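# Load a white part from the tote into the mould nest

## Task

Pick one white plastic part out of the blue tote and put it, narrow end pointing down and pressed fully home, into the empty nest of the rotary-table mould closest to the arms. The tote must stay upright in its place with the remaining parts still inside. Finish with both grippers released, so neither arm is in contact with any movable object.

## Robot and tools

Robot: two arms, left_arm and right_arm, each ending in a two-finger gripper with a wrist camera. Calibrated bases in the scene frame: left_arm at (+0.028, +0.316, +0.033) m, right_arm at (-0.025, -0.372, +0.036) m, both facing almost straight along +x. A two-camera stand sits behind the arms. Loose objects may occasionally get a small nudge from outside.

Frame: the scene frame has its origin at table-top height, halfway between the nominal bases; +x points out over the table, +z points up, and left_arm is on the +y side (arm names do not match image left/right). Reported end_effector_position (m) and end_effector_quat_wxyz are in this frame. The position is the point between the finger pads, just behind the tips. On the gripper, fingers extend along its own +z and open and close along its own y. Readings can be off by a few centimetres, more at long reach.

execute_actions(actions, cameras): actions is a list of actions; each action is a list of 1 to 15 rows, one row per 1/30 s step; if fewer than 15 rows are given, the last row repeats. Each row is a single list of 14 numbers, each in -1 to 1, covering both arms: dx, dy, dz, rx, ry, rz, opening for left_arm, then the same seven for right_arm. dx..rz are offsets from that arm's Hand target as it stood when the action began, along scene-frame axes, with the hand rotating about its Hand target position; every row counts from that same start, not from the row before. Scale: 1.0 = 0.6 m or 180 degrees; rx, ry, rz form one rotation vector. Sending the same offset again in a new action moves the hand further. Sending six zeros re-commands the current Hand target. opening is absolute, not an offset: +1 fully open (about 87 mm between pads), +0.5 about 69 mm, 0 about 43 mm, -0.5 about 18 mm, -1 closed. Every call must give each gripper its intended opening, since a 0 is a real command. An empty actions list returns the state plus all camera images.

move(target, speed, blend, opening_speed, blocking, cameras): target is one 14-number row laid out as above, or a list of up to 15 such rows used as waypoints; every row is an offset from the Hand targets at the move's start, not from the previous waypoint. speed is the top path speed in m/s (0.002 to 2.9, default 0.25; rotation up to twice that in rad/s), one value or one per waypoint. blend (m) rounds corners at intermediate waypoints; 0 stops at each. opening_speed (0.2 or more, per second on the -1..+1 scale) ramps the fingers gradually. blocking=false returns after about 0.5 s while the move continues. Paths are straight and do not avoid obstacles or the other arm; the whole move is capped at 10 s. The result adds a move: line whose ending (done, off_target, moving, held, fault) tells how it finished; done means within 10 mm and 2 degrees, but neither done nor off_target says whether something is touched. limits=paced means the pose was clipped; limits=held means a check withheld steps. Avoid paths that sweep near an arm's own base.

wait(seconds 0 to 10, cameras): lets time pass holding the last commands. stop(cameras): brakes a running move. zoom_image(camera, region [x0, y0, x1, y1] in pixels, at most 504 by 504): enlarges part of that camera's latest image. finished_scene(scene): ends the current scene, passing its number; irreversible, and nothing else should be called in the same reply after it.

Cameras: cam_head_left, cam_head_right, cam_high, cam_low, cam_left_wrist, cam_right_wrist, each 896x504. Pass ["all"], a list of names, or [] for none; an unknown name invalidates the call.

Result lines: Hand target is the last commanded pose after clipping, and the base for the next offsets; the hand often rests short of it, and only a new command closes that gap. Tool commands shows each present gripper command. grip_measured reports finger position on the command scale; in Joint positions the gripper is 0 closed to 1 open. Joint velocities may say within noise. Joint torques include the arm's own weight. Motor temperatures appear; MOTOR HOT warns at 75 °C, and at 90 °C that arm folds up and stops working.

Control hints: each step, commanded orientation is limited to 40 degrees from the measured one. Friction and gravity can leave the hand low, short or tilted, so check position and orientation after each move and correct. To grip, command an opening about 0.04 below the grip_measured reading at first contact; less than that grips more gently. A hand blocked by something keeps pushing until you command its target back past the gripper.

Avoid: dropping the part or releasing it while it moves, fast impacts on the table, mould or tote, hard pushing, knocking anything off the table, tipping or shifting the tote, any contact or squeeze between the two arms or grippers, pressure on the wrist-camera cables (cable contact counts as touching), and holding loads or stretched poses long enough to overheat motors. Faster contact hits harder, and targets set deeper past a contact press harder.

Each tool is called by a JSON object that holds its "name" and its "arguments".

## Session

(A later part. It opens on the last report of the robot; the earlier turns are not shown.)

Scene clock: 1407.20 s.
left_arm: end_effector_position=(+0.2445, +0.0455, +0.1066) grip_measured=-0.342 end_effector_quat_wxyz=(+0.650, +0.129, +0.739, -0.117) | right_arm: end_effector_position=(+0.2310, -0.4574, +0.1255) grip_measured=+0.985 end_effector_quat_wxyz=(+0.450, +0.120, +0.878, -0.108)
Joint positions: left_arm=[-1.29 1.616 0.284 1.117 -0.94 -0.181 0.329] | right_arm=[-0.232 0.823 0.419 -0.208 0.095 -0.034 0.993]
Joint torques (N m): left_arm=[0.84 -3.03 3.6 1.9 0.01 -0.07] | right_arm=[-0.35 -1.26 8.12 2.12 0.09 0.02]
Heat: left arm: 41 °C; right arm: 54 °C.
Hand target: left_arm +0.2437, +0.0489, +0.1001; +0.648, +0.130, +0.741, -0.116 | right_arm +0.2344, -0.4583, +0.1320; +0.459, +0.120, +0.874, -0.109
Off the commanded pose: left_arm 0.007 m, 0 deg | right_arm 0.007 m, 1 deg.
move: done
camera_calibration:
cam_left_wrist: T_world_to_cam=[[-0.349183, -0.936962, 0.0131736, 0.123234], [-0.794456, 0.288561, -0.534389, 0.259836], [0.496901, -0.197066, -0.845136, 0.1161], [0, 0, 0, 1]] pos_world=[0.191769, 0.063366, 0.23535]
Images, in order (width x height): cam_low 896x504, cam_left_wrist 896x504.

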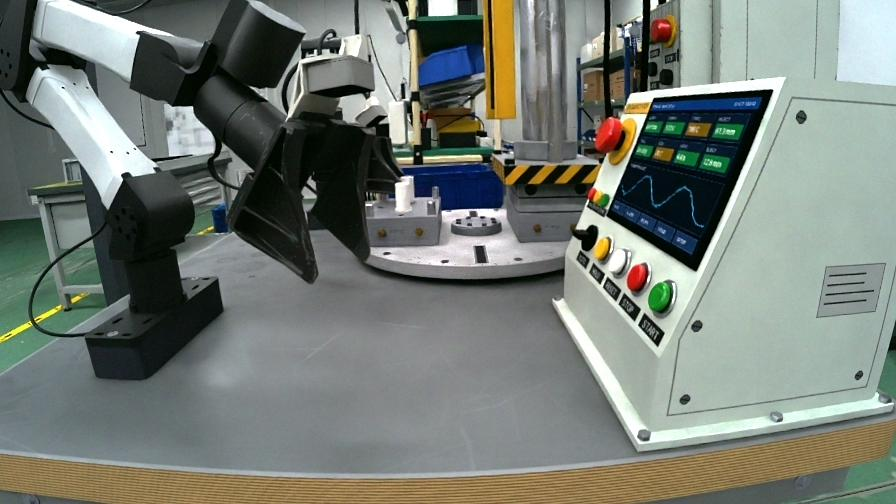

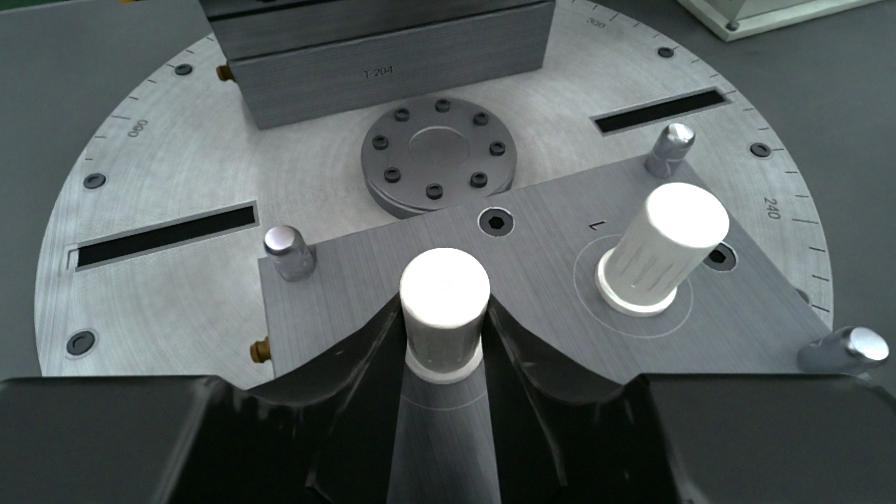

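{"name": "zoom_image", "arguments": {"camera": "cam_low", "region": [390, 170, 430, 220]}}

{"name": "zoom_image", "arguments": {"camera": "cam_left_wrist", "region": [560, 160, 760, 360]}}

{"name": "zoom_image", "arguments": {"camera": "cam_left_wrist", "region": [395, 240, 495, 440]}}

Scaled by 10.080 from the camera's 896x504 image, which has a finer 1280x720 frame.

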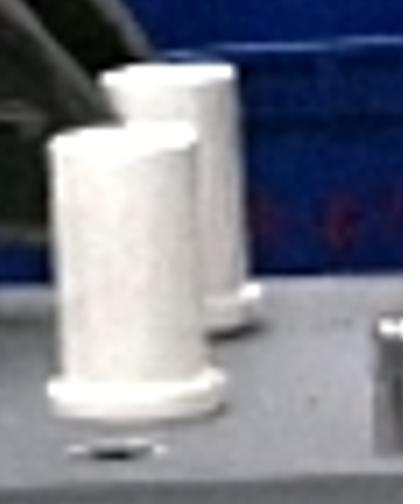

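Scaled by 2.520 from the camera's 896x504 image, which has a finer 1280x720 frame.

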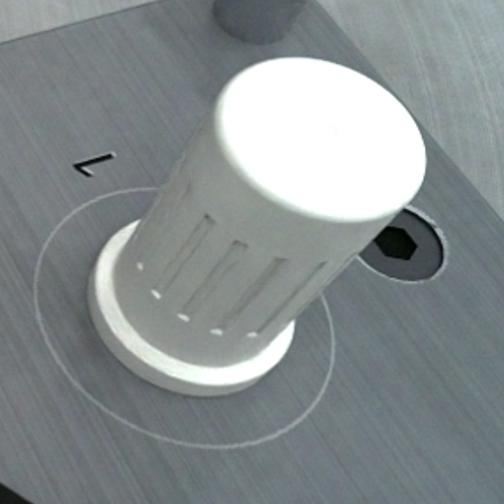

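Scaled by 2.520 from the camera's 896x504 image, which has a finer 1280x720 frame.

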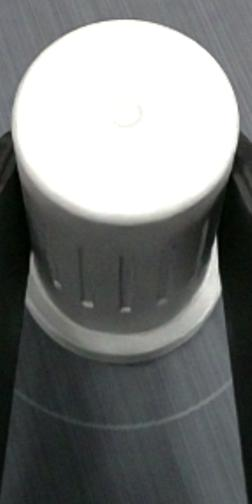

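{"name": "move", "arguments": {"target": [0.0005, -0.0033, -0.0033, 0, 0, 0, -0.46, 0, 0, 0, 0, 0, 0, 1], "speed": 0.01, "cameras": ["cam_left_wrist", "cam_low"]}}

{"name": "zoom_image", "arguments": {"camera": "cam_left_wrist", "region": [390, 330, 500, 440]}}

{"name": "zoom_image", "arguments": {"camera": "cam_low", "region": [390, 170, 430, 220]}}

Scene clock: 1465.93 s.
left_arm: end_effector_position=(+0.2454, +0.0455, +0.1066) grip_measured=-0.342 end_effector_quat_wxyz=(+0.653, +0.128, +0.737, -0.115) | right_arm: end_effector_position=(+0.2310, -0.4574, +0.1255) grip_measured=+0.985 end_effector_quat_wxyz=(+0.450, +0.120, +0.878, -0.108)
Joint positions: left_arm=[-1.29 1.63 0.284 1.141 -0.946 -0.171 0.329] | right_arm=[-0.232 0.823 0.419 -0.208 0.095 -0.034 0.993]
Joint torques (N m): left_arm=[0.72 -2.7 4.04 1.79 0.06 -0.18] | right_arm=[-0.35 -1.28 8.13 2.13 0.09 0.01]
Heat: left arm: 42 °C; right arm: 54 °C.
Hand target: left_arm +0.2440, +0.0469, +0.0982; +0.648, +0.130, +0.741, -0.116 | right_arm +0.2344, -0.4583, +0.1320; +0.459, +0.120, +0.874, -0.109
Off the commanded pose: left_arm 0.009 m, 1 deg | right_arm 0.007 m, 1 deg.
move: done
camera_calibration:
cam_left_wrist: T_world_to_cam=[[-0.345599, -0.938326, 0.0102948, 0.123026], [-0.791723, 0.285679, -0.539965, 0.260635], [0.503722, -0.194762, -0.841624, 0.113481], [0, 0, 0, 1]] pos_world=[0.191706, 0.0630822, 0.234976]
Images, in order (width x height): cam_low 896x504, cam_left_wrist 896x504.

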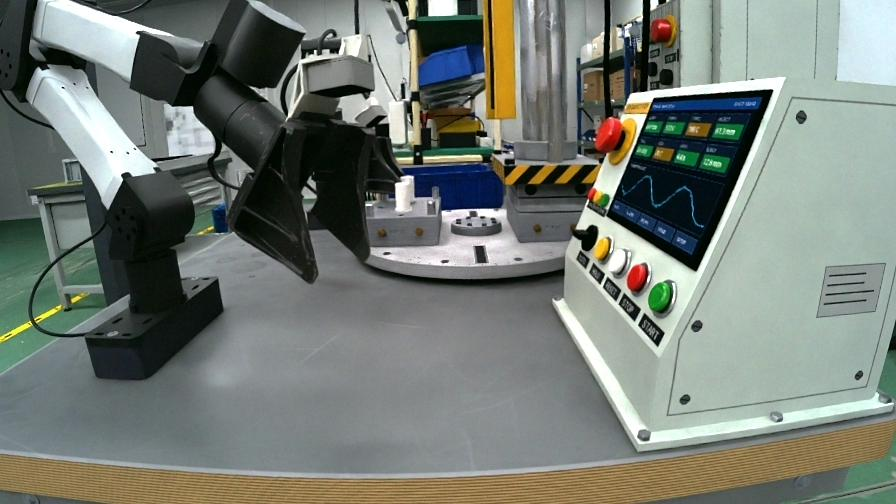

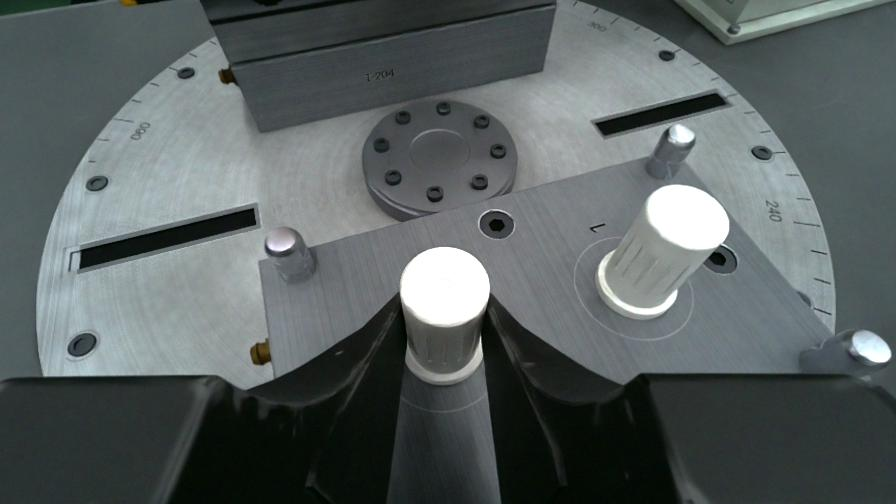

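Scaled by 4.582 from the camera's 896x504 image, which has a finer 1280x720 frame.

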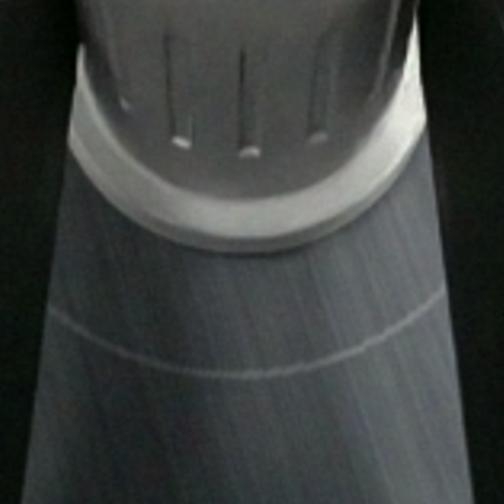

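Scaled by 10.080 from the camera's 896x504 image, which has a finer 1280x720 frame.

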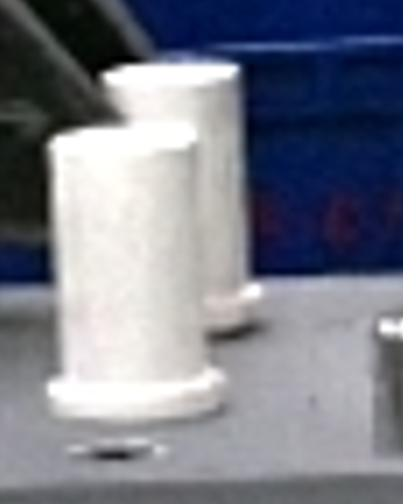

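{"name": "zoom_image", "arguments": {"camera": "cam_low", "region": [394, 172, 418, 192]}}

{"name": "zoom_image", "arguments": {"camera": "cam_low", "region": [392, 192, 424, 218]}}

Scaled by 21.000 from the camera's 896x504 image, which has a finer 1280x720 frame.

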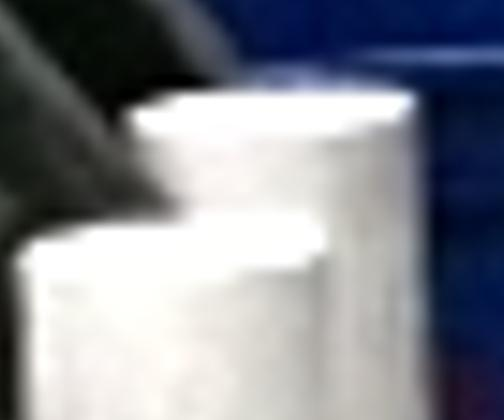

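Scaled by 15.750 from the camera's 896x504 image, which has a finer 1280x720 frame.

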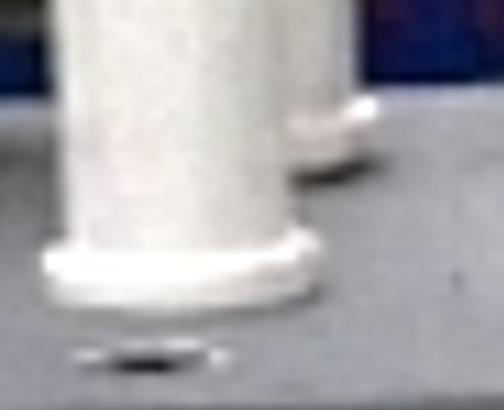

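{"name": "zoom_image", "arguments": {"camera": "cam_low", "region": [360, 150, 430, 220]}}

{"name": "zoom_image", "arguments": {"camera": "cam_low", "region": [210, 100, 430, 290]}}

Scaled by 7.200 from the camera's 896x504 image, which has a finer 1280x720 frame.

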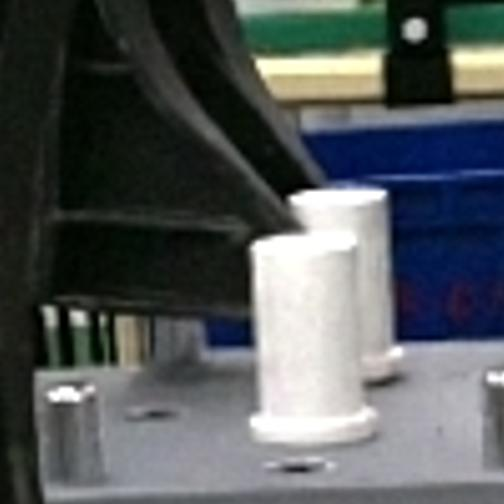

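Scaled by 2.291 from the camera's 896x504 image, which has a finer 1280x720 frame.

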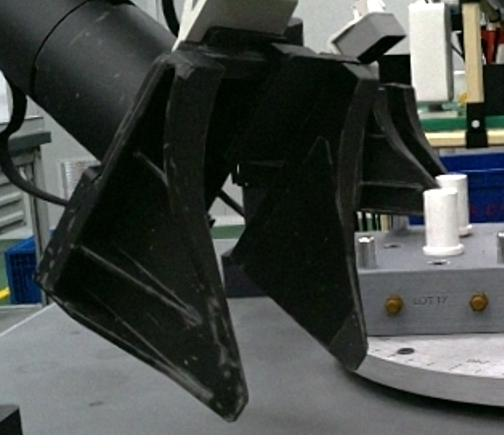

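{"name": "wait", "arguments": {"seconds": 0, "cameras": ["cam_high", "cam_head_left", "cam_head_right"]}}

{"name": "zoom_image", "arguments": {"camera": "cam_head_left", "region": [340, 190, 580, 350]}}

{"name": "zoom_image", "arguments": {"camera": "cam_high", "region": [330, 190, 550, 340]}}

{"name": "zoom_image", "arguments": {"camera": "cam_head_right", "region": [360, 200, 570, 360]}}

Scene clock: 1580.60 s.
left_arm: end_effector_position=(+0.2454, +0.0455, +0.1066) grip_measured=-0.342 end_effector_quat_wxyz=(+0.653, +0.128, +0.737, -0.115) | right_arm: end_effector_position=(+0.2310, -0.4574, +0.1255) grip_measured=+0.985 end_effector_quat_wxyz=(+0.450, +0.120, +0.878, -0.108)
Joint positions: left_arm=[-1.29 1.63 0.284 1.141 -0.946 -0.171 0.329] | right_arm=[-0.232 0.823 0.419 -0.208 0.095 -0.034 0.993]
Joint torques (N m): left_arm=[0.7 -2.67 4.03 1.79 0.06 -0.16] | right_arm=[-0.34 -1.25 8.18 2.12 0.08 0.01]
Heat: left arm: 41 °C; right arm: 54 °C.
Hand target: left_arm +0.2440, +0.0469, +0.0981; +0.648, +0.130, +0.741, -0.116 | right_arm +0.2344, -0.4583, +0.1320; +0.459, +0.120, +0.874, -0.109
Tool commands: left_gripper/opening=-0.46 right_gripper/opening=+1.0
Off the commanded pose: left_arm 0.009 m, 1 deg | right_arm 0.007 m, 1 deg.
Images, in order (width x height): cam_head_left 896x504, cam_head_right 896x504, cam_high 896x504.

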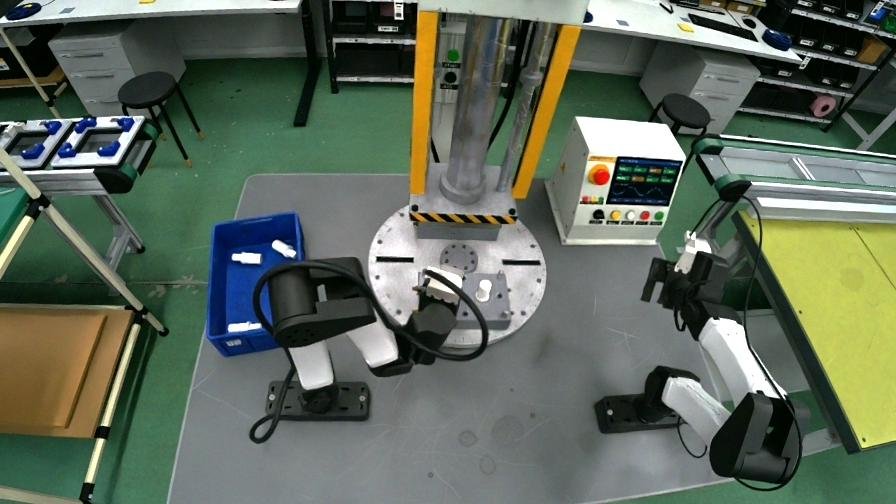

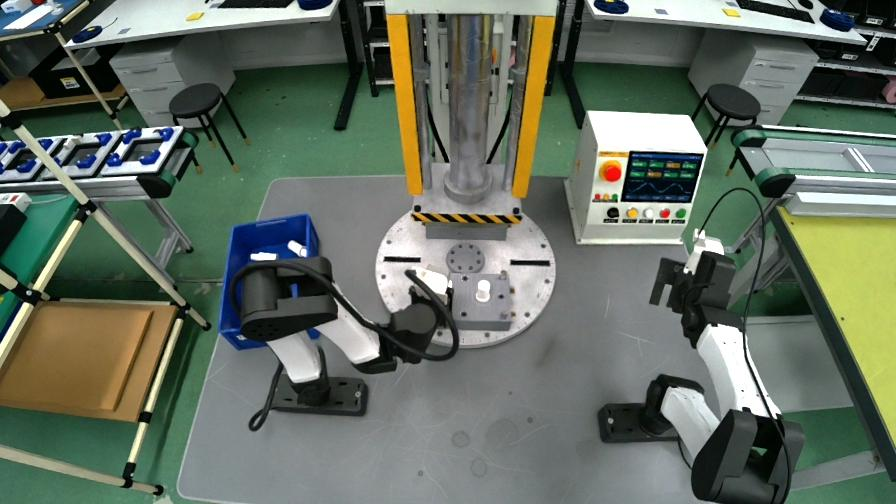

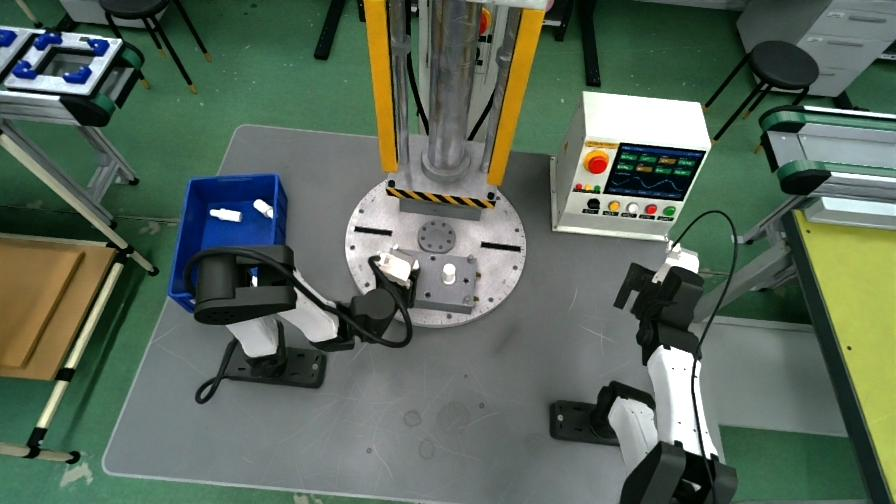

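Scaled by 2.100 from the camera's 896x504 image, which has a finer 1280x720 frame.

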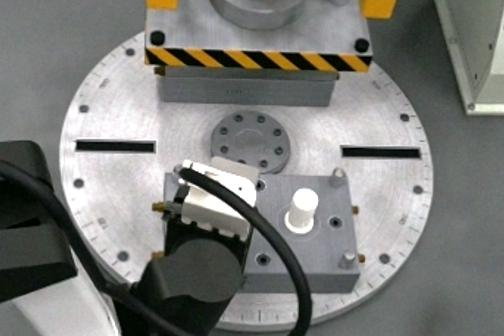

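Scaled by 2.291 from the camera's 896x504 image, which has a finer 1280x720 frame.

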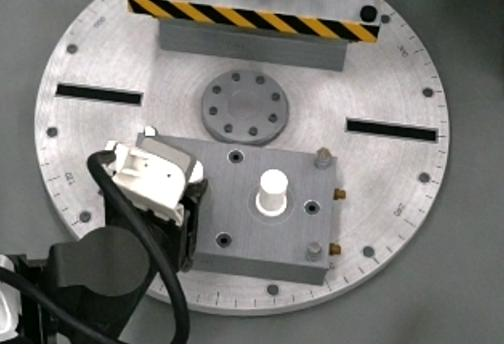

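Scaled by 2.400 from the camera's 896x504 image, which has a finer 1280x720 frame.

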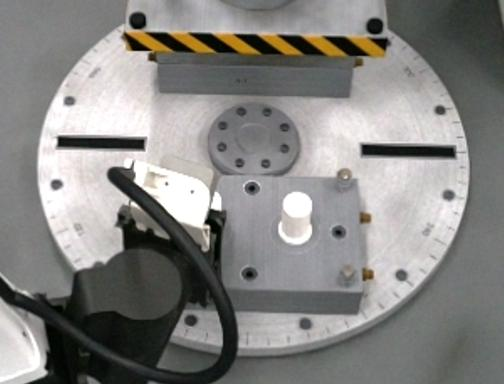

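{"name": "move", "arguments": {"target": [0.0015, -0.0018, 0.0125, 0, 0, 0, -0.46, 0, 0, 0, 0, 0, 0, 1], "speed": 0.02}}

Scene clock: 1591.73 s.
left_arm: end_effector_position=(+0.2453, +0.0459, +0.1065) grip_measured=-0.342 end_effector_quat_wxyz=(+0.653, +0.129, +0.738, -0.114) | right_arm: end_effector_position=(+0.2310, -0.4574, +0.1255) grip_measured=+0.985 end_effector_quat_wxyz=(+0.450, +0.120, +0.878, -0.108)
Joint positions: left_arm=[-1.29 1.627 0.284 1.134 -0.946 -0.17 0.329] | right_arm=[-0.232 0.823 0.419 -0.208 0.095 -0.034 0.993]
Joint torques (N m): left_arm=[0.96 -5.52 5.26 1.35 0.08 -0.13] | right_arm=[-0.38 -1.26 8.08 2.1 0.1 0.03]
Heat: left arm: 41 °C; right arm: 54 °C.
Hand target: left_arm +0.2449, +0.0458, +0.1057; +0.648, +0.130, +0.741, -0.116 | right_arm +0.2344, -0.4583, +0.1320; +0.459, +0.120, +0.874, -0.109
Off the commanded pose: left_arm 0.001 m, 1 deg | right_arm 0.007 m, 1 deg.
move: done

{"name": "move", "arguments": {"target": [0, 0, 0, 0, 0, 0, 0.0, 0, 0, 0, 0, 0, 0, 1], "speed": 0.02, "opening_speed": 0.4, "cameras": ["cam_left_wrist", "cam_low"]}}

{"name": "zoom_image", "arguments": {"camera": "cam_low", "region": [392, 172, 424, 212]}}

{"name": "zoom_image", "arguments": {"camera": "cam_left_wrist", "region": [380, 230, 510, 430]}}

Scene clock: 1599.10 s.
left_arm: end_effector_position=(+0.2453, +0.0459, +0.1064) grip_measured=+0.000 end_effector_quat_wxyz=(+0.653, +0.129, +0.738, -0.114) | right_arm: end_effector_position=(+0.2310, -0.4574, +0.1255) grip_measured=+0.985 end_effector_quat_wxyz=(+0.450, +0.120, +0.878, -0.108)
Joint positions: left_arm=[-1.29 1.627 0.284 1.133 -0.946 -0.17 0.5] | right_arm=[-0.232 0.823 0.419 -0.208 0.095 -0.034 0.993]
Joint torques (N m): left_arm=[0.92 -5.52 5.29 1.35 0.08 -0.13] | right_arm=[-0.42 -1.29 8.05 2.12 0.09 0.04]
Heat: left arm: 41 °C; right arm: 54 °C.
Hand target: left_arm +0.2449, +0.0458, +0.1056; +0.648, +0.130, +0.741, -0.116 | right_arm +0.2344, -0.4583, +0.1320; +0.459, +0.120, +0.874, -0.109
Off the commanded pose: left_arm 0.001 m, 1 deg | right_arm 0.007 m, 1 deg.
move: done
camera_calibration:
cam_left_wrist: T_world_to_cam=[[-0.345569, -0.938369, 0.00682316, 0.12376], [-0.792169, 0.287815, -0.538174, 0.260127], [0.503042, -0.191381, -0.842806, 0.11357], [0, 0, 0, 1]] pos_world=[0.191702, 0.0629992, 0.234866]
Images, in order (width x height): cam_low 896x504, cam_left_wrist 896x504.

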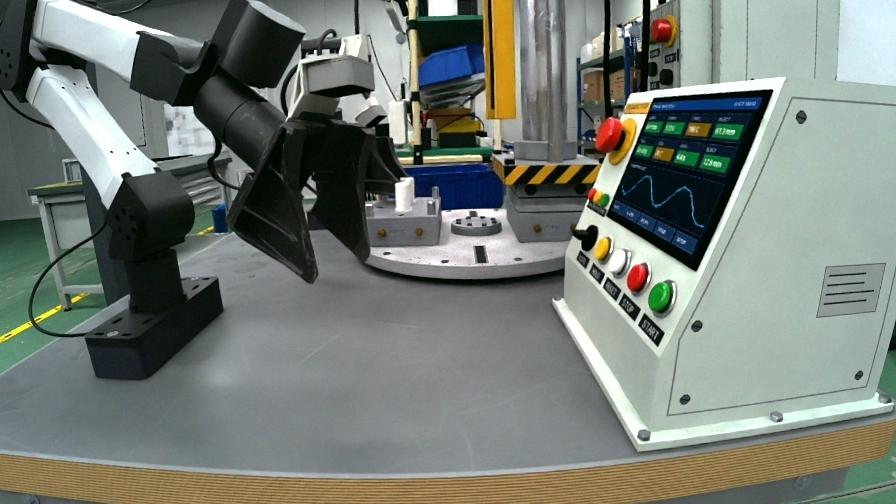

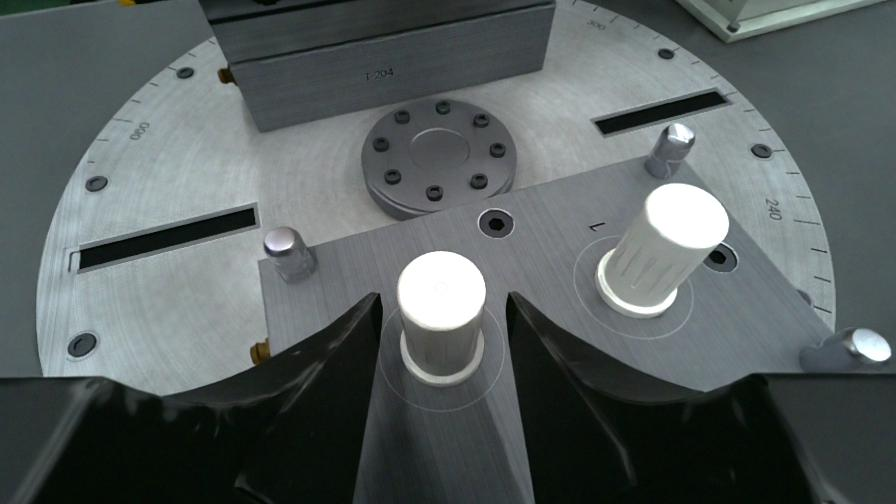

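Scaled by 12.600 from the camera's 896x504 image, which has a finer 1280x720 frame.

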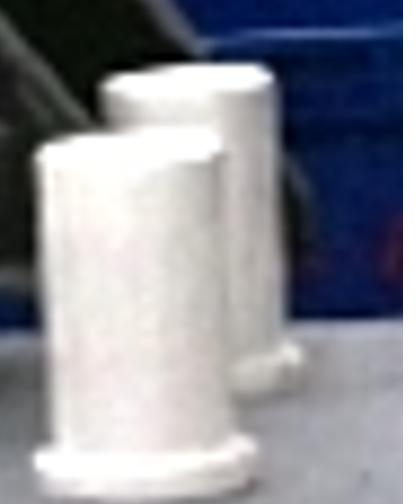

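Scaled by 2.520 from the camera's 896x504 image, which has a finer 1280x720 frame.

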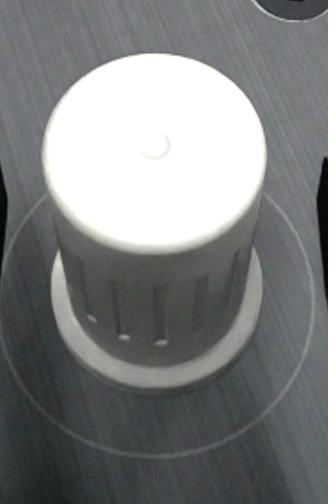

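{"name": "zoom_image", "arguments": {"camera": "cam_left_wrist", "region": [565, 170, 745, 350]}}

{"name": "zoom_image", "arguments": {"camera": "cam_left_wrist", "region": [370, 310, 520, 420]}}

{"name": "zoom_image", "arguments": {"camera": "cam_low", "region": [392, 192, 424, 218]}}

Scaled by 2.800 from the camera's 896x504 image, which has a finer 1280x720 frame.

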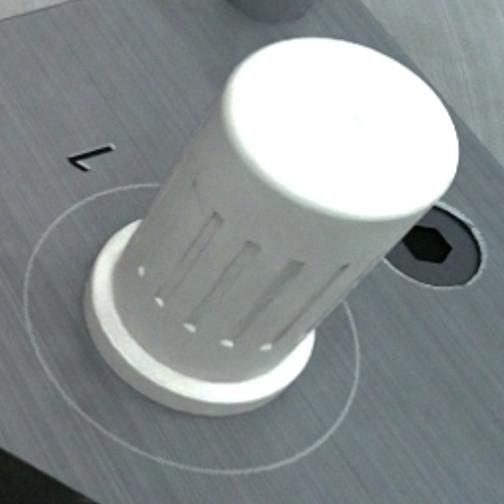

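Scaled by 3.360 from the camera's 896x504 image, which has a finer 1280x720 frame.

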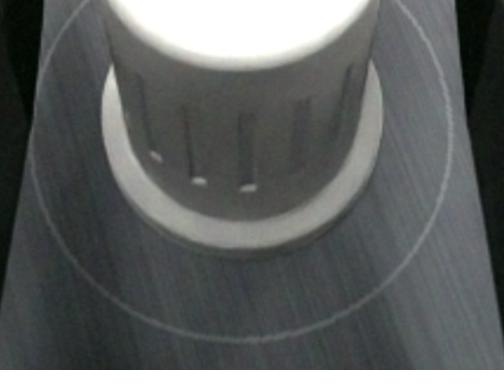

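Scaled by 15.750 from the camera's 896x504 image, which has a finer 1280x720 frame.

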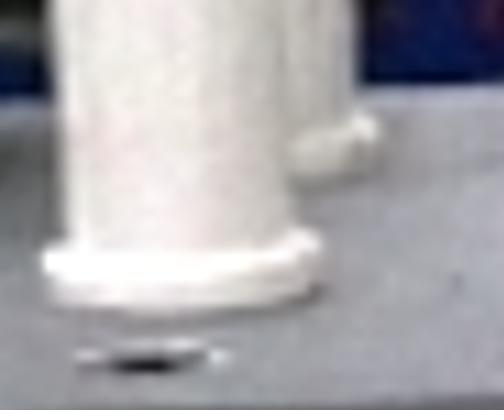

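{"name": "move", "arguments": {"target": [-0.008, 0.003, 0.03, 0, 0, 0, 0.0, 0, 0, 0, 0, 0, 0, 1], "speed": 0.025, "cameras": ["cam_left_wrist", "cam_low"]}}

{"name": "zoom_image", "arguments": {"camera": "cam_low", "region": [392, 172, 424, 212]}}

Scene clock: 1633.07 s.
left_arm: end_effector_position=(+0.2405, +0.0536, +0.1127) grip_measured=+0.000 end_effector_quat_wxyz=(+0.643, +0.145, +0.745, -0.101) | right_arm: end_effector_position=(+0.2310, -0.4574, +0.1255) grip_measured=+0.985 end_effector_quat_wxyz=(+0.450, +0.120, +0.878, -0.108)
Joint positions: left_arm=[-1.297 1.505 0.284 0.959 -0.946 -0.179 0.5] | right_arm=[-0.232 0.823 0.419 -0.208 0.095 -0.034 0.993]
Joint torques (N m): left_arm=[0.03 -5.67 7.51 1.61 -0.13 -0.11] | right_arm=[-0.35 -1.31 8.06 2.14 0.07 0.04]
Heat: left arm: 40 °C; right arm: 54 °C.
Hand target: left_arm +0.2400, +0.0476, +0.1236; +0.648, +0.130, +0.741, -0.116 | right_arm +0.2344, -0.4583, +0.1320; +0.459, +0.120, +0.874, -0.109
Off the commanded pose: left_arm 0.012 m, 2 deg | right_arm 0.007 m, 1 deg.
move: off_target (left_arm)
camera_calibration:
cam_left_wrist: T_world_to_cam=[[-0.351762, -0.935672, -0.0279569, 0.134598], [-0.799133, 0.315716, -0.511575, 0.254723], [0.487493, -0.157612, -0.858783, 0.126534], [0, 0, 0, 1]] pos_world=[0.18922, 0.0654623, 0.242738]
Images, in order (width x height): cam_low 896x504, cam_left_wrist 896x504.

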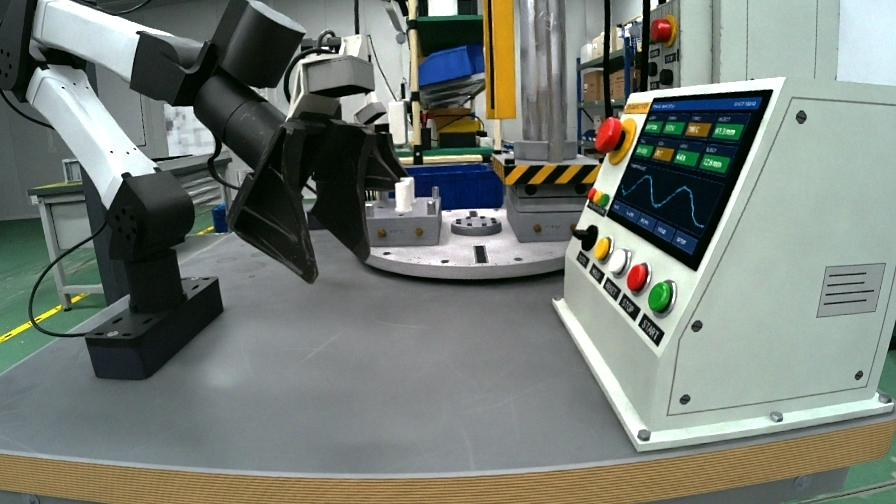

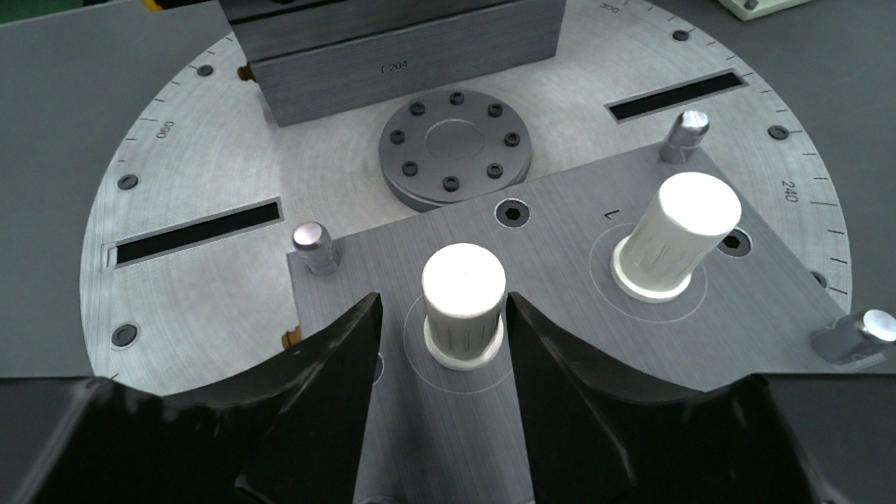

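Scaled by 12.600 from the camera's 896x504 image, which has a finer 1280x720 frame.

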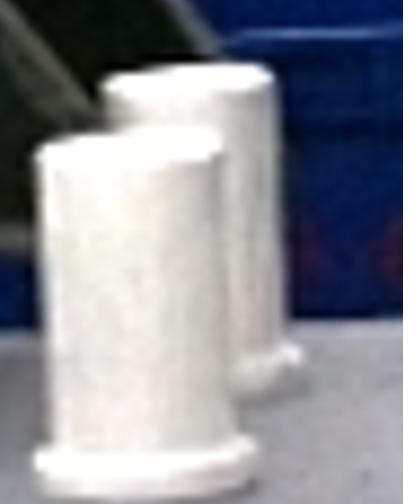

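{"name": "move", "arguments": {"target": [-0.0085, -0.0085, 0.027, 0, 0, 0, 0.15, 0, 0, 0, 0, 0, 0, 1], "speed": 0.03, "cameras": ["cam_left_wrist", "cam_low"]}}

{"name": "zoom_image", "arguments": {"camera": "cam_low", "region": [392, 172, 424, 212]}}

Scene clock: 1646.27 s.
left_arm: end_effector_position=(+0.2352, +0.0486, +0.1269) grip_measured=+0.150 end_effector_quat_wxyz=(+0.642, +0.147, +0.745, -0.101) | right_arm: end_effector_position=(+0.2310, -0.4574, +0.1255) grip_measured=+0.985 end_effector_quat_wxyz=(+0.450, +0.120, +0.878, -0.108)
Joint positions: left_arm=[-1.325 1.43 0.324 0.829 -0.968 -0.192 0.575] | right_arm=[-0.232 0.823 0.419 -0.208 0.095 -0.034 0.993]
Joint torques (N m): left_arm=[0.03 -5.44 8.59 1.58 -0.18 -0.11] | right_arm=[-0.31 -1.28 8.16 2.13 0.09 0.04]
Heat: left arm: 40 °C; right arm: 54 °C.
Hand target: left_arm +0.2350, +0.0426, +0.1397; +0.648, +0.130, +0.741, -0.116 | right_arm +0.2344, -0.4583, +0.1320; +0.459, +0.120, +0.874, -0.109
Off the commanded pose: left_arm 0.014 m, 3 deg | right_arm 0.007 m, 1 deg.
move: off_target (left_arm)
camera_calibration:
cam_left_wrist: T_world_to_cam=[[-0.355457, -0.934212, -0.0299647, 0.12944], [-0.798742, 0.32025, -0.509363, 0.258676], [0.485449, -0.157123, -0.86003, 0.141146], [0, 0, 0, 1]] pos_world=[0.184107, 0.0602604, 0.257028]
Images, in order (width x height): cam_low 896x504, cam_left_wrist 896x504.

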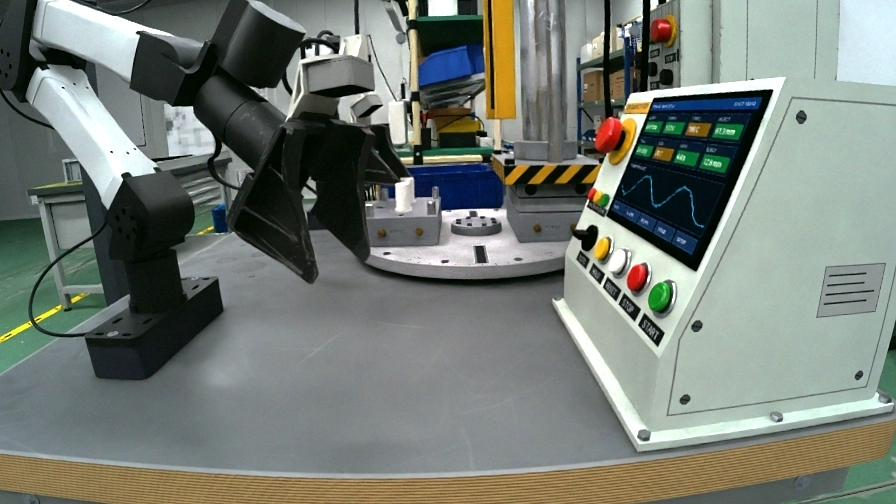

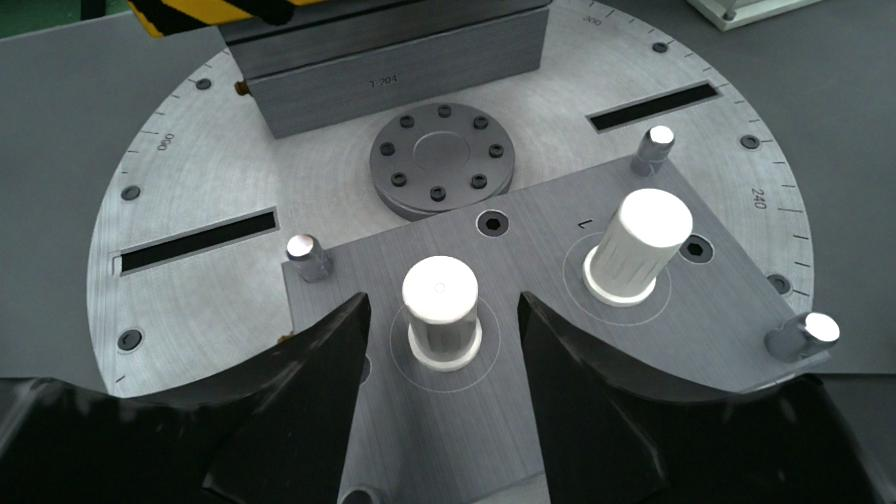

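Scaled by 12.600 from the camera's 896x504 image, which has a finer 1280x720 frame.

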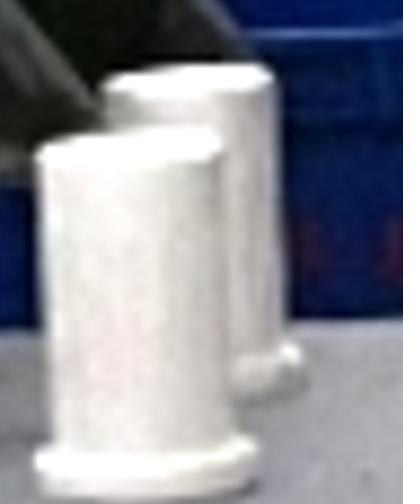

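{"name": "move", "arguments": {"target": [-0.06, 0.03, 0.17, 0, 0, 0, 0.15, 0, 0, 0, 0, 0, 0, 1], "speed": 0.15, "cameras": ["cam_left_wrist", "cam_low", "cam_high"]}}

{"name": "zoom_image", "arguments": {"camera": "cam_low", "region": [380, 165, 440, 225]}}

{"name": "zoom_image", "arguments": {"camera": "cam_left_wrist", "region": [400, 220, 680, 400]}}

Scene clock: 1661.90 s.
left_arm: end_effector_position=(+0.1991, +0.0627, +0.2296) grip_measured=+0.150 end_effector_quat_wxyz=(+0.644, +0.148, +0.743, -0.105) | right_arm: end_effector_position=(+0.2310, -0.4574, +0.1255) grip_measured=+0.985 end_effector_quat_wxyz=(+0.450, +0.120, +0.878, -0.108)
Joint positions: left_arm=[-1.486 1.008 0.578 0.087 -1.116 -0.276 0.575] | right_arm=[-0.232 0.823 0.419 -0.208 0.095 -0.034 0.993]
Joint torques (N m): left_arm=[0.28 -2.48 11.26 1.5 -0.28 -0.13] | right_arm=[-0.27 -1.28 8.1 2.13 0.07 0.03]
Heat: left arm: 41 °C; right arm: 54 °C.
Hand target: left_arm +0.1989, +0.0605, +0.2417; +0.648, +0.130, +0.741, -0.116 | right_arm +0.2344, -0.4583, +0.1320; +0.459, +0.120, +0.874, -0.109
Off the commanded pose: left_arm 0.012 m, 2 deg | right_arm 0.007 m, 1 deg.
move: off_target (left_arm)
camera_calibration:
cam_left_wrist: T_world_to_cam=[[-0.36233, -0.931647, -0.0274055, 0.13352], [-0.793578, 0.323787, -0.515166, 0.277698], [0.488826, -0.164912, -0.856652, 0.248216], [0, 0, 0, 1]] pos_world=[0.147419, 0.0754122, 0.359355]
Images, in order (width x height): cam_high 896x504, cam_low 896x504, cam_left_wrist 896x504.

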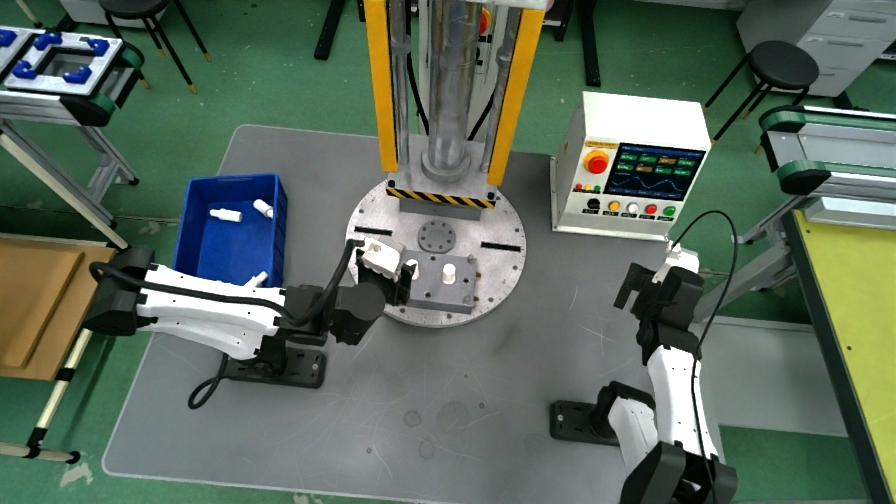

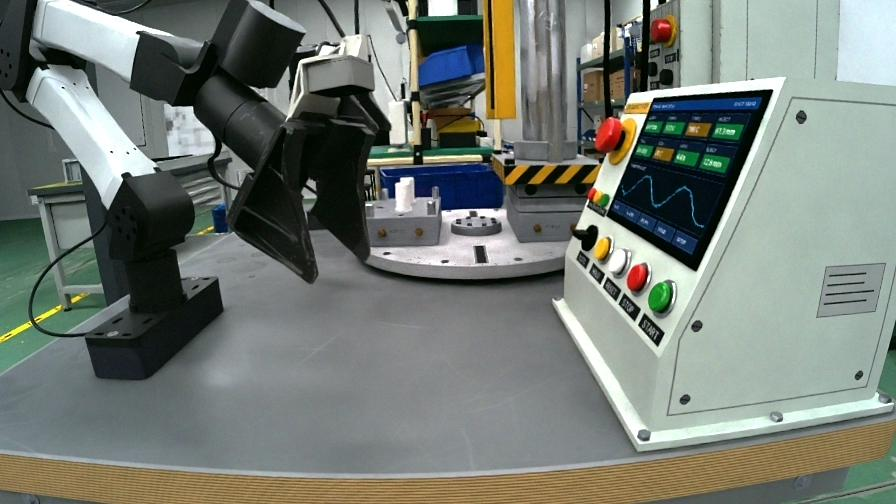

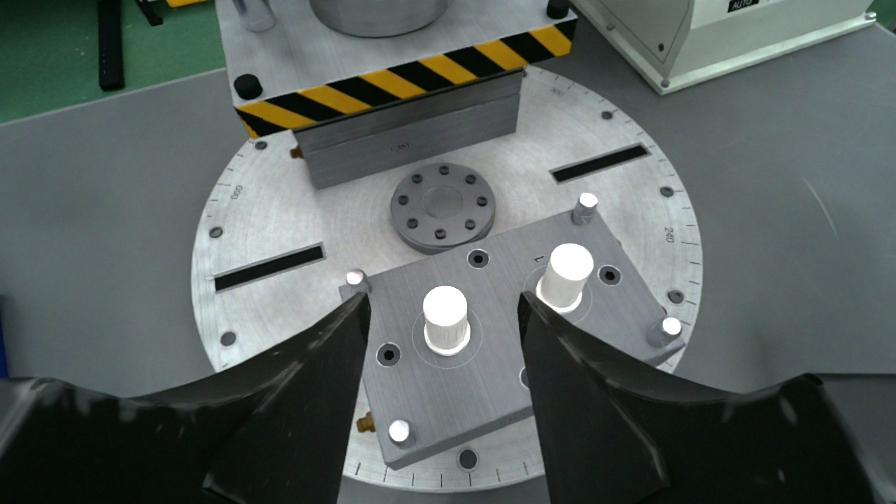

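Scaled by 8.400 from the camera's 896x504 image, which has a finer 1280x720 frame.

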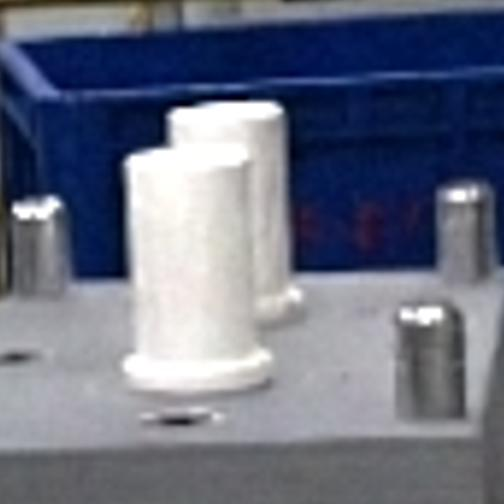

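Scaled by 1.800 from the camera's 896x504 image, which has a finer 1280x720 frame.

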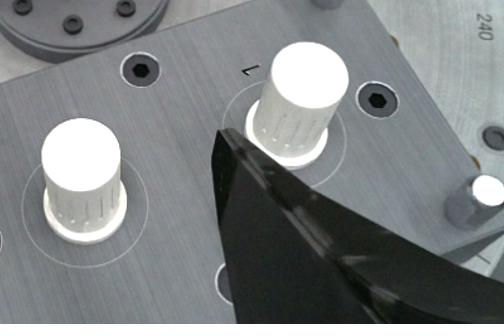

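{"name": "move", "arguments": {"target": [[0.05, 0.18, 0.12, 0.007, 0.05, 0.045, 0.15, 0, 0, 0, 0, 0, 0, 1], [0.1185, 0.5158, 0.1688, 0.0199, 0.1462, 0.1366, 0.15, 0, 0, 0, 0, 0, 0, 1]], "speed": 0.2, "blend": [0.05, 0], "cameras": ["cam_left_wrist", "cam_high", "cam_head_left"]}}

Scene clock: 1681.43 s.
left_arm: end_effector_position=(+0.2696, +0.3699, +0.3368) grip_measured=+0.150 end_effector_quat_wxyz=(+0.466, -0.043, +0.884, +0.021) | right_arm: end_effector_position=(+0.2310, -0.4574, +0.1255) grip_measured=+0.985 end_effector_quat_wxyz=(+0.450, +0.120, +0.878, -0.108)
Joint positions: left_arm=[0.348 0.952 1.358 -1.021 0.199 0.135 0.575] | right_arm=[-0.232 0.823 0.419 -0.208 0.095 -0.034 0.993]
Joint torques (N m): left_arm=[1.36 -0.31 9.77 1.62 0.31 0.11] | right_arm=[-0.32 -1.33 8.1 2.16 0.07 0.02]
Heat: left arm: 45 °C; right arm: 54 °C.
Hand target: left_arm +0.2699, +0.3700, +0.3429; +0.469, -0.039, +0.882, +0.020 | right_arm +0.2344, -0.4583, +0.1320; +0.459, +0.120, +0.874, -0.109
Off the commanded pose: left_arm 0.006 m, 1 deg | right_arm 0.007 m, 1 deg.
move: done
camera_calibration:
cam_left_wrist: T_world_to_cam=[[0.0934531, -0.995541, 0.0128669, 0.335328], [-0.99154, -0.0942314, -0.0892702, 0.354032], [0.0900846, -0.00441551, -0.995924, 0.451338], [0, 0, 0, 1]] pos_world=[0.279041, 0.369187, 0.476789]
Images, in order (width x height): cam_head_left 896x504, cam_high 896x504, cam_left_wrist 896x504.

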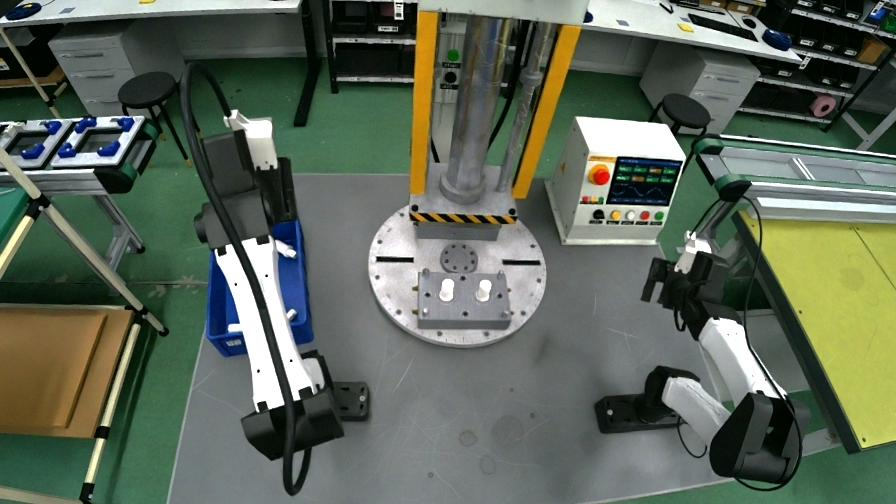

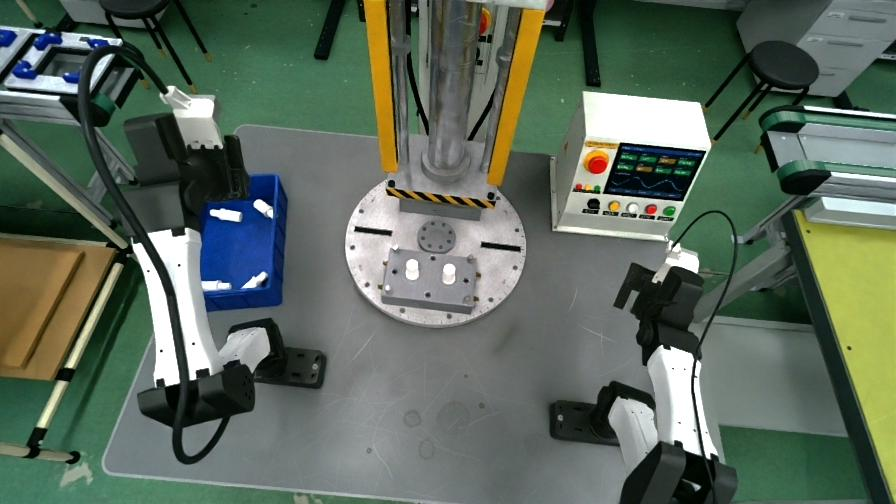

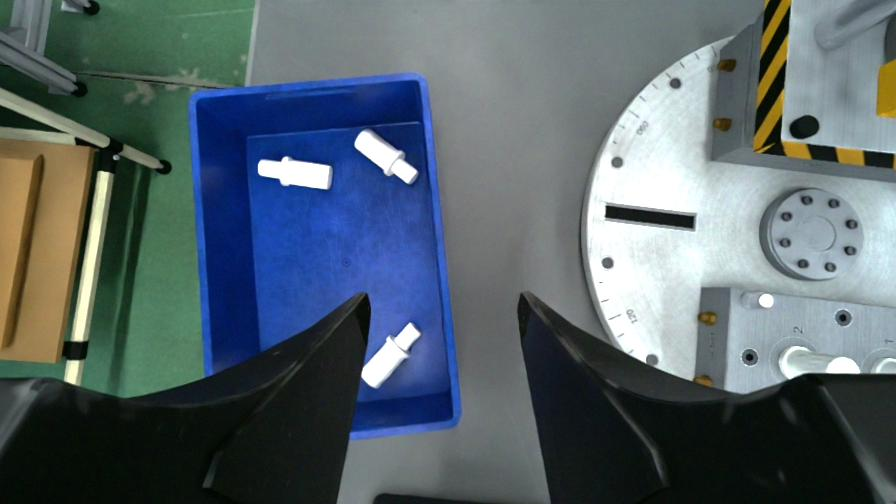

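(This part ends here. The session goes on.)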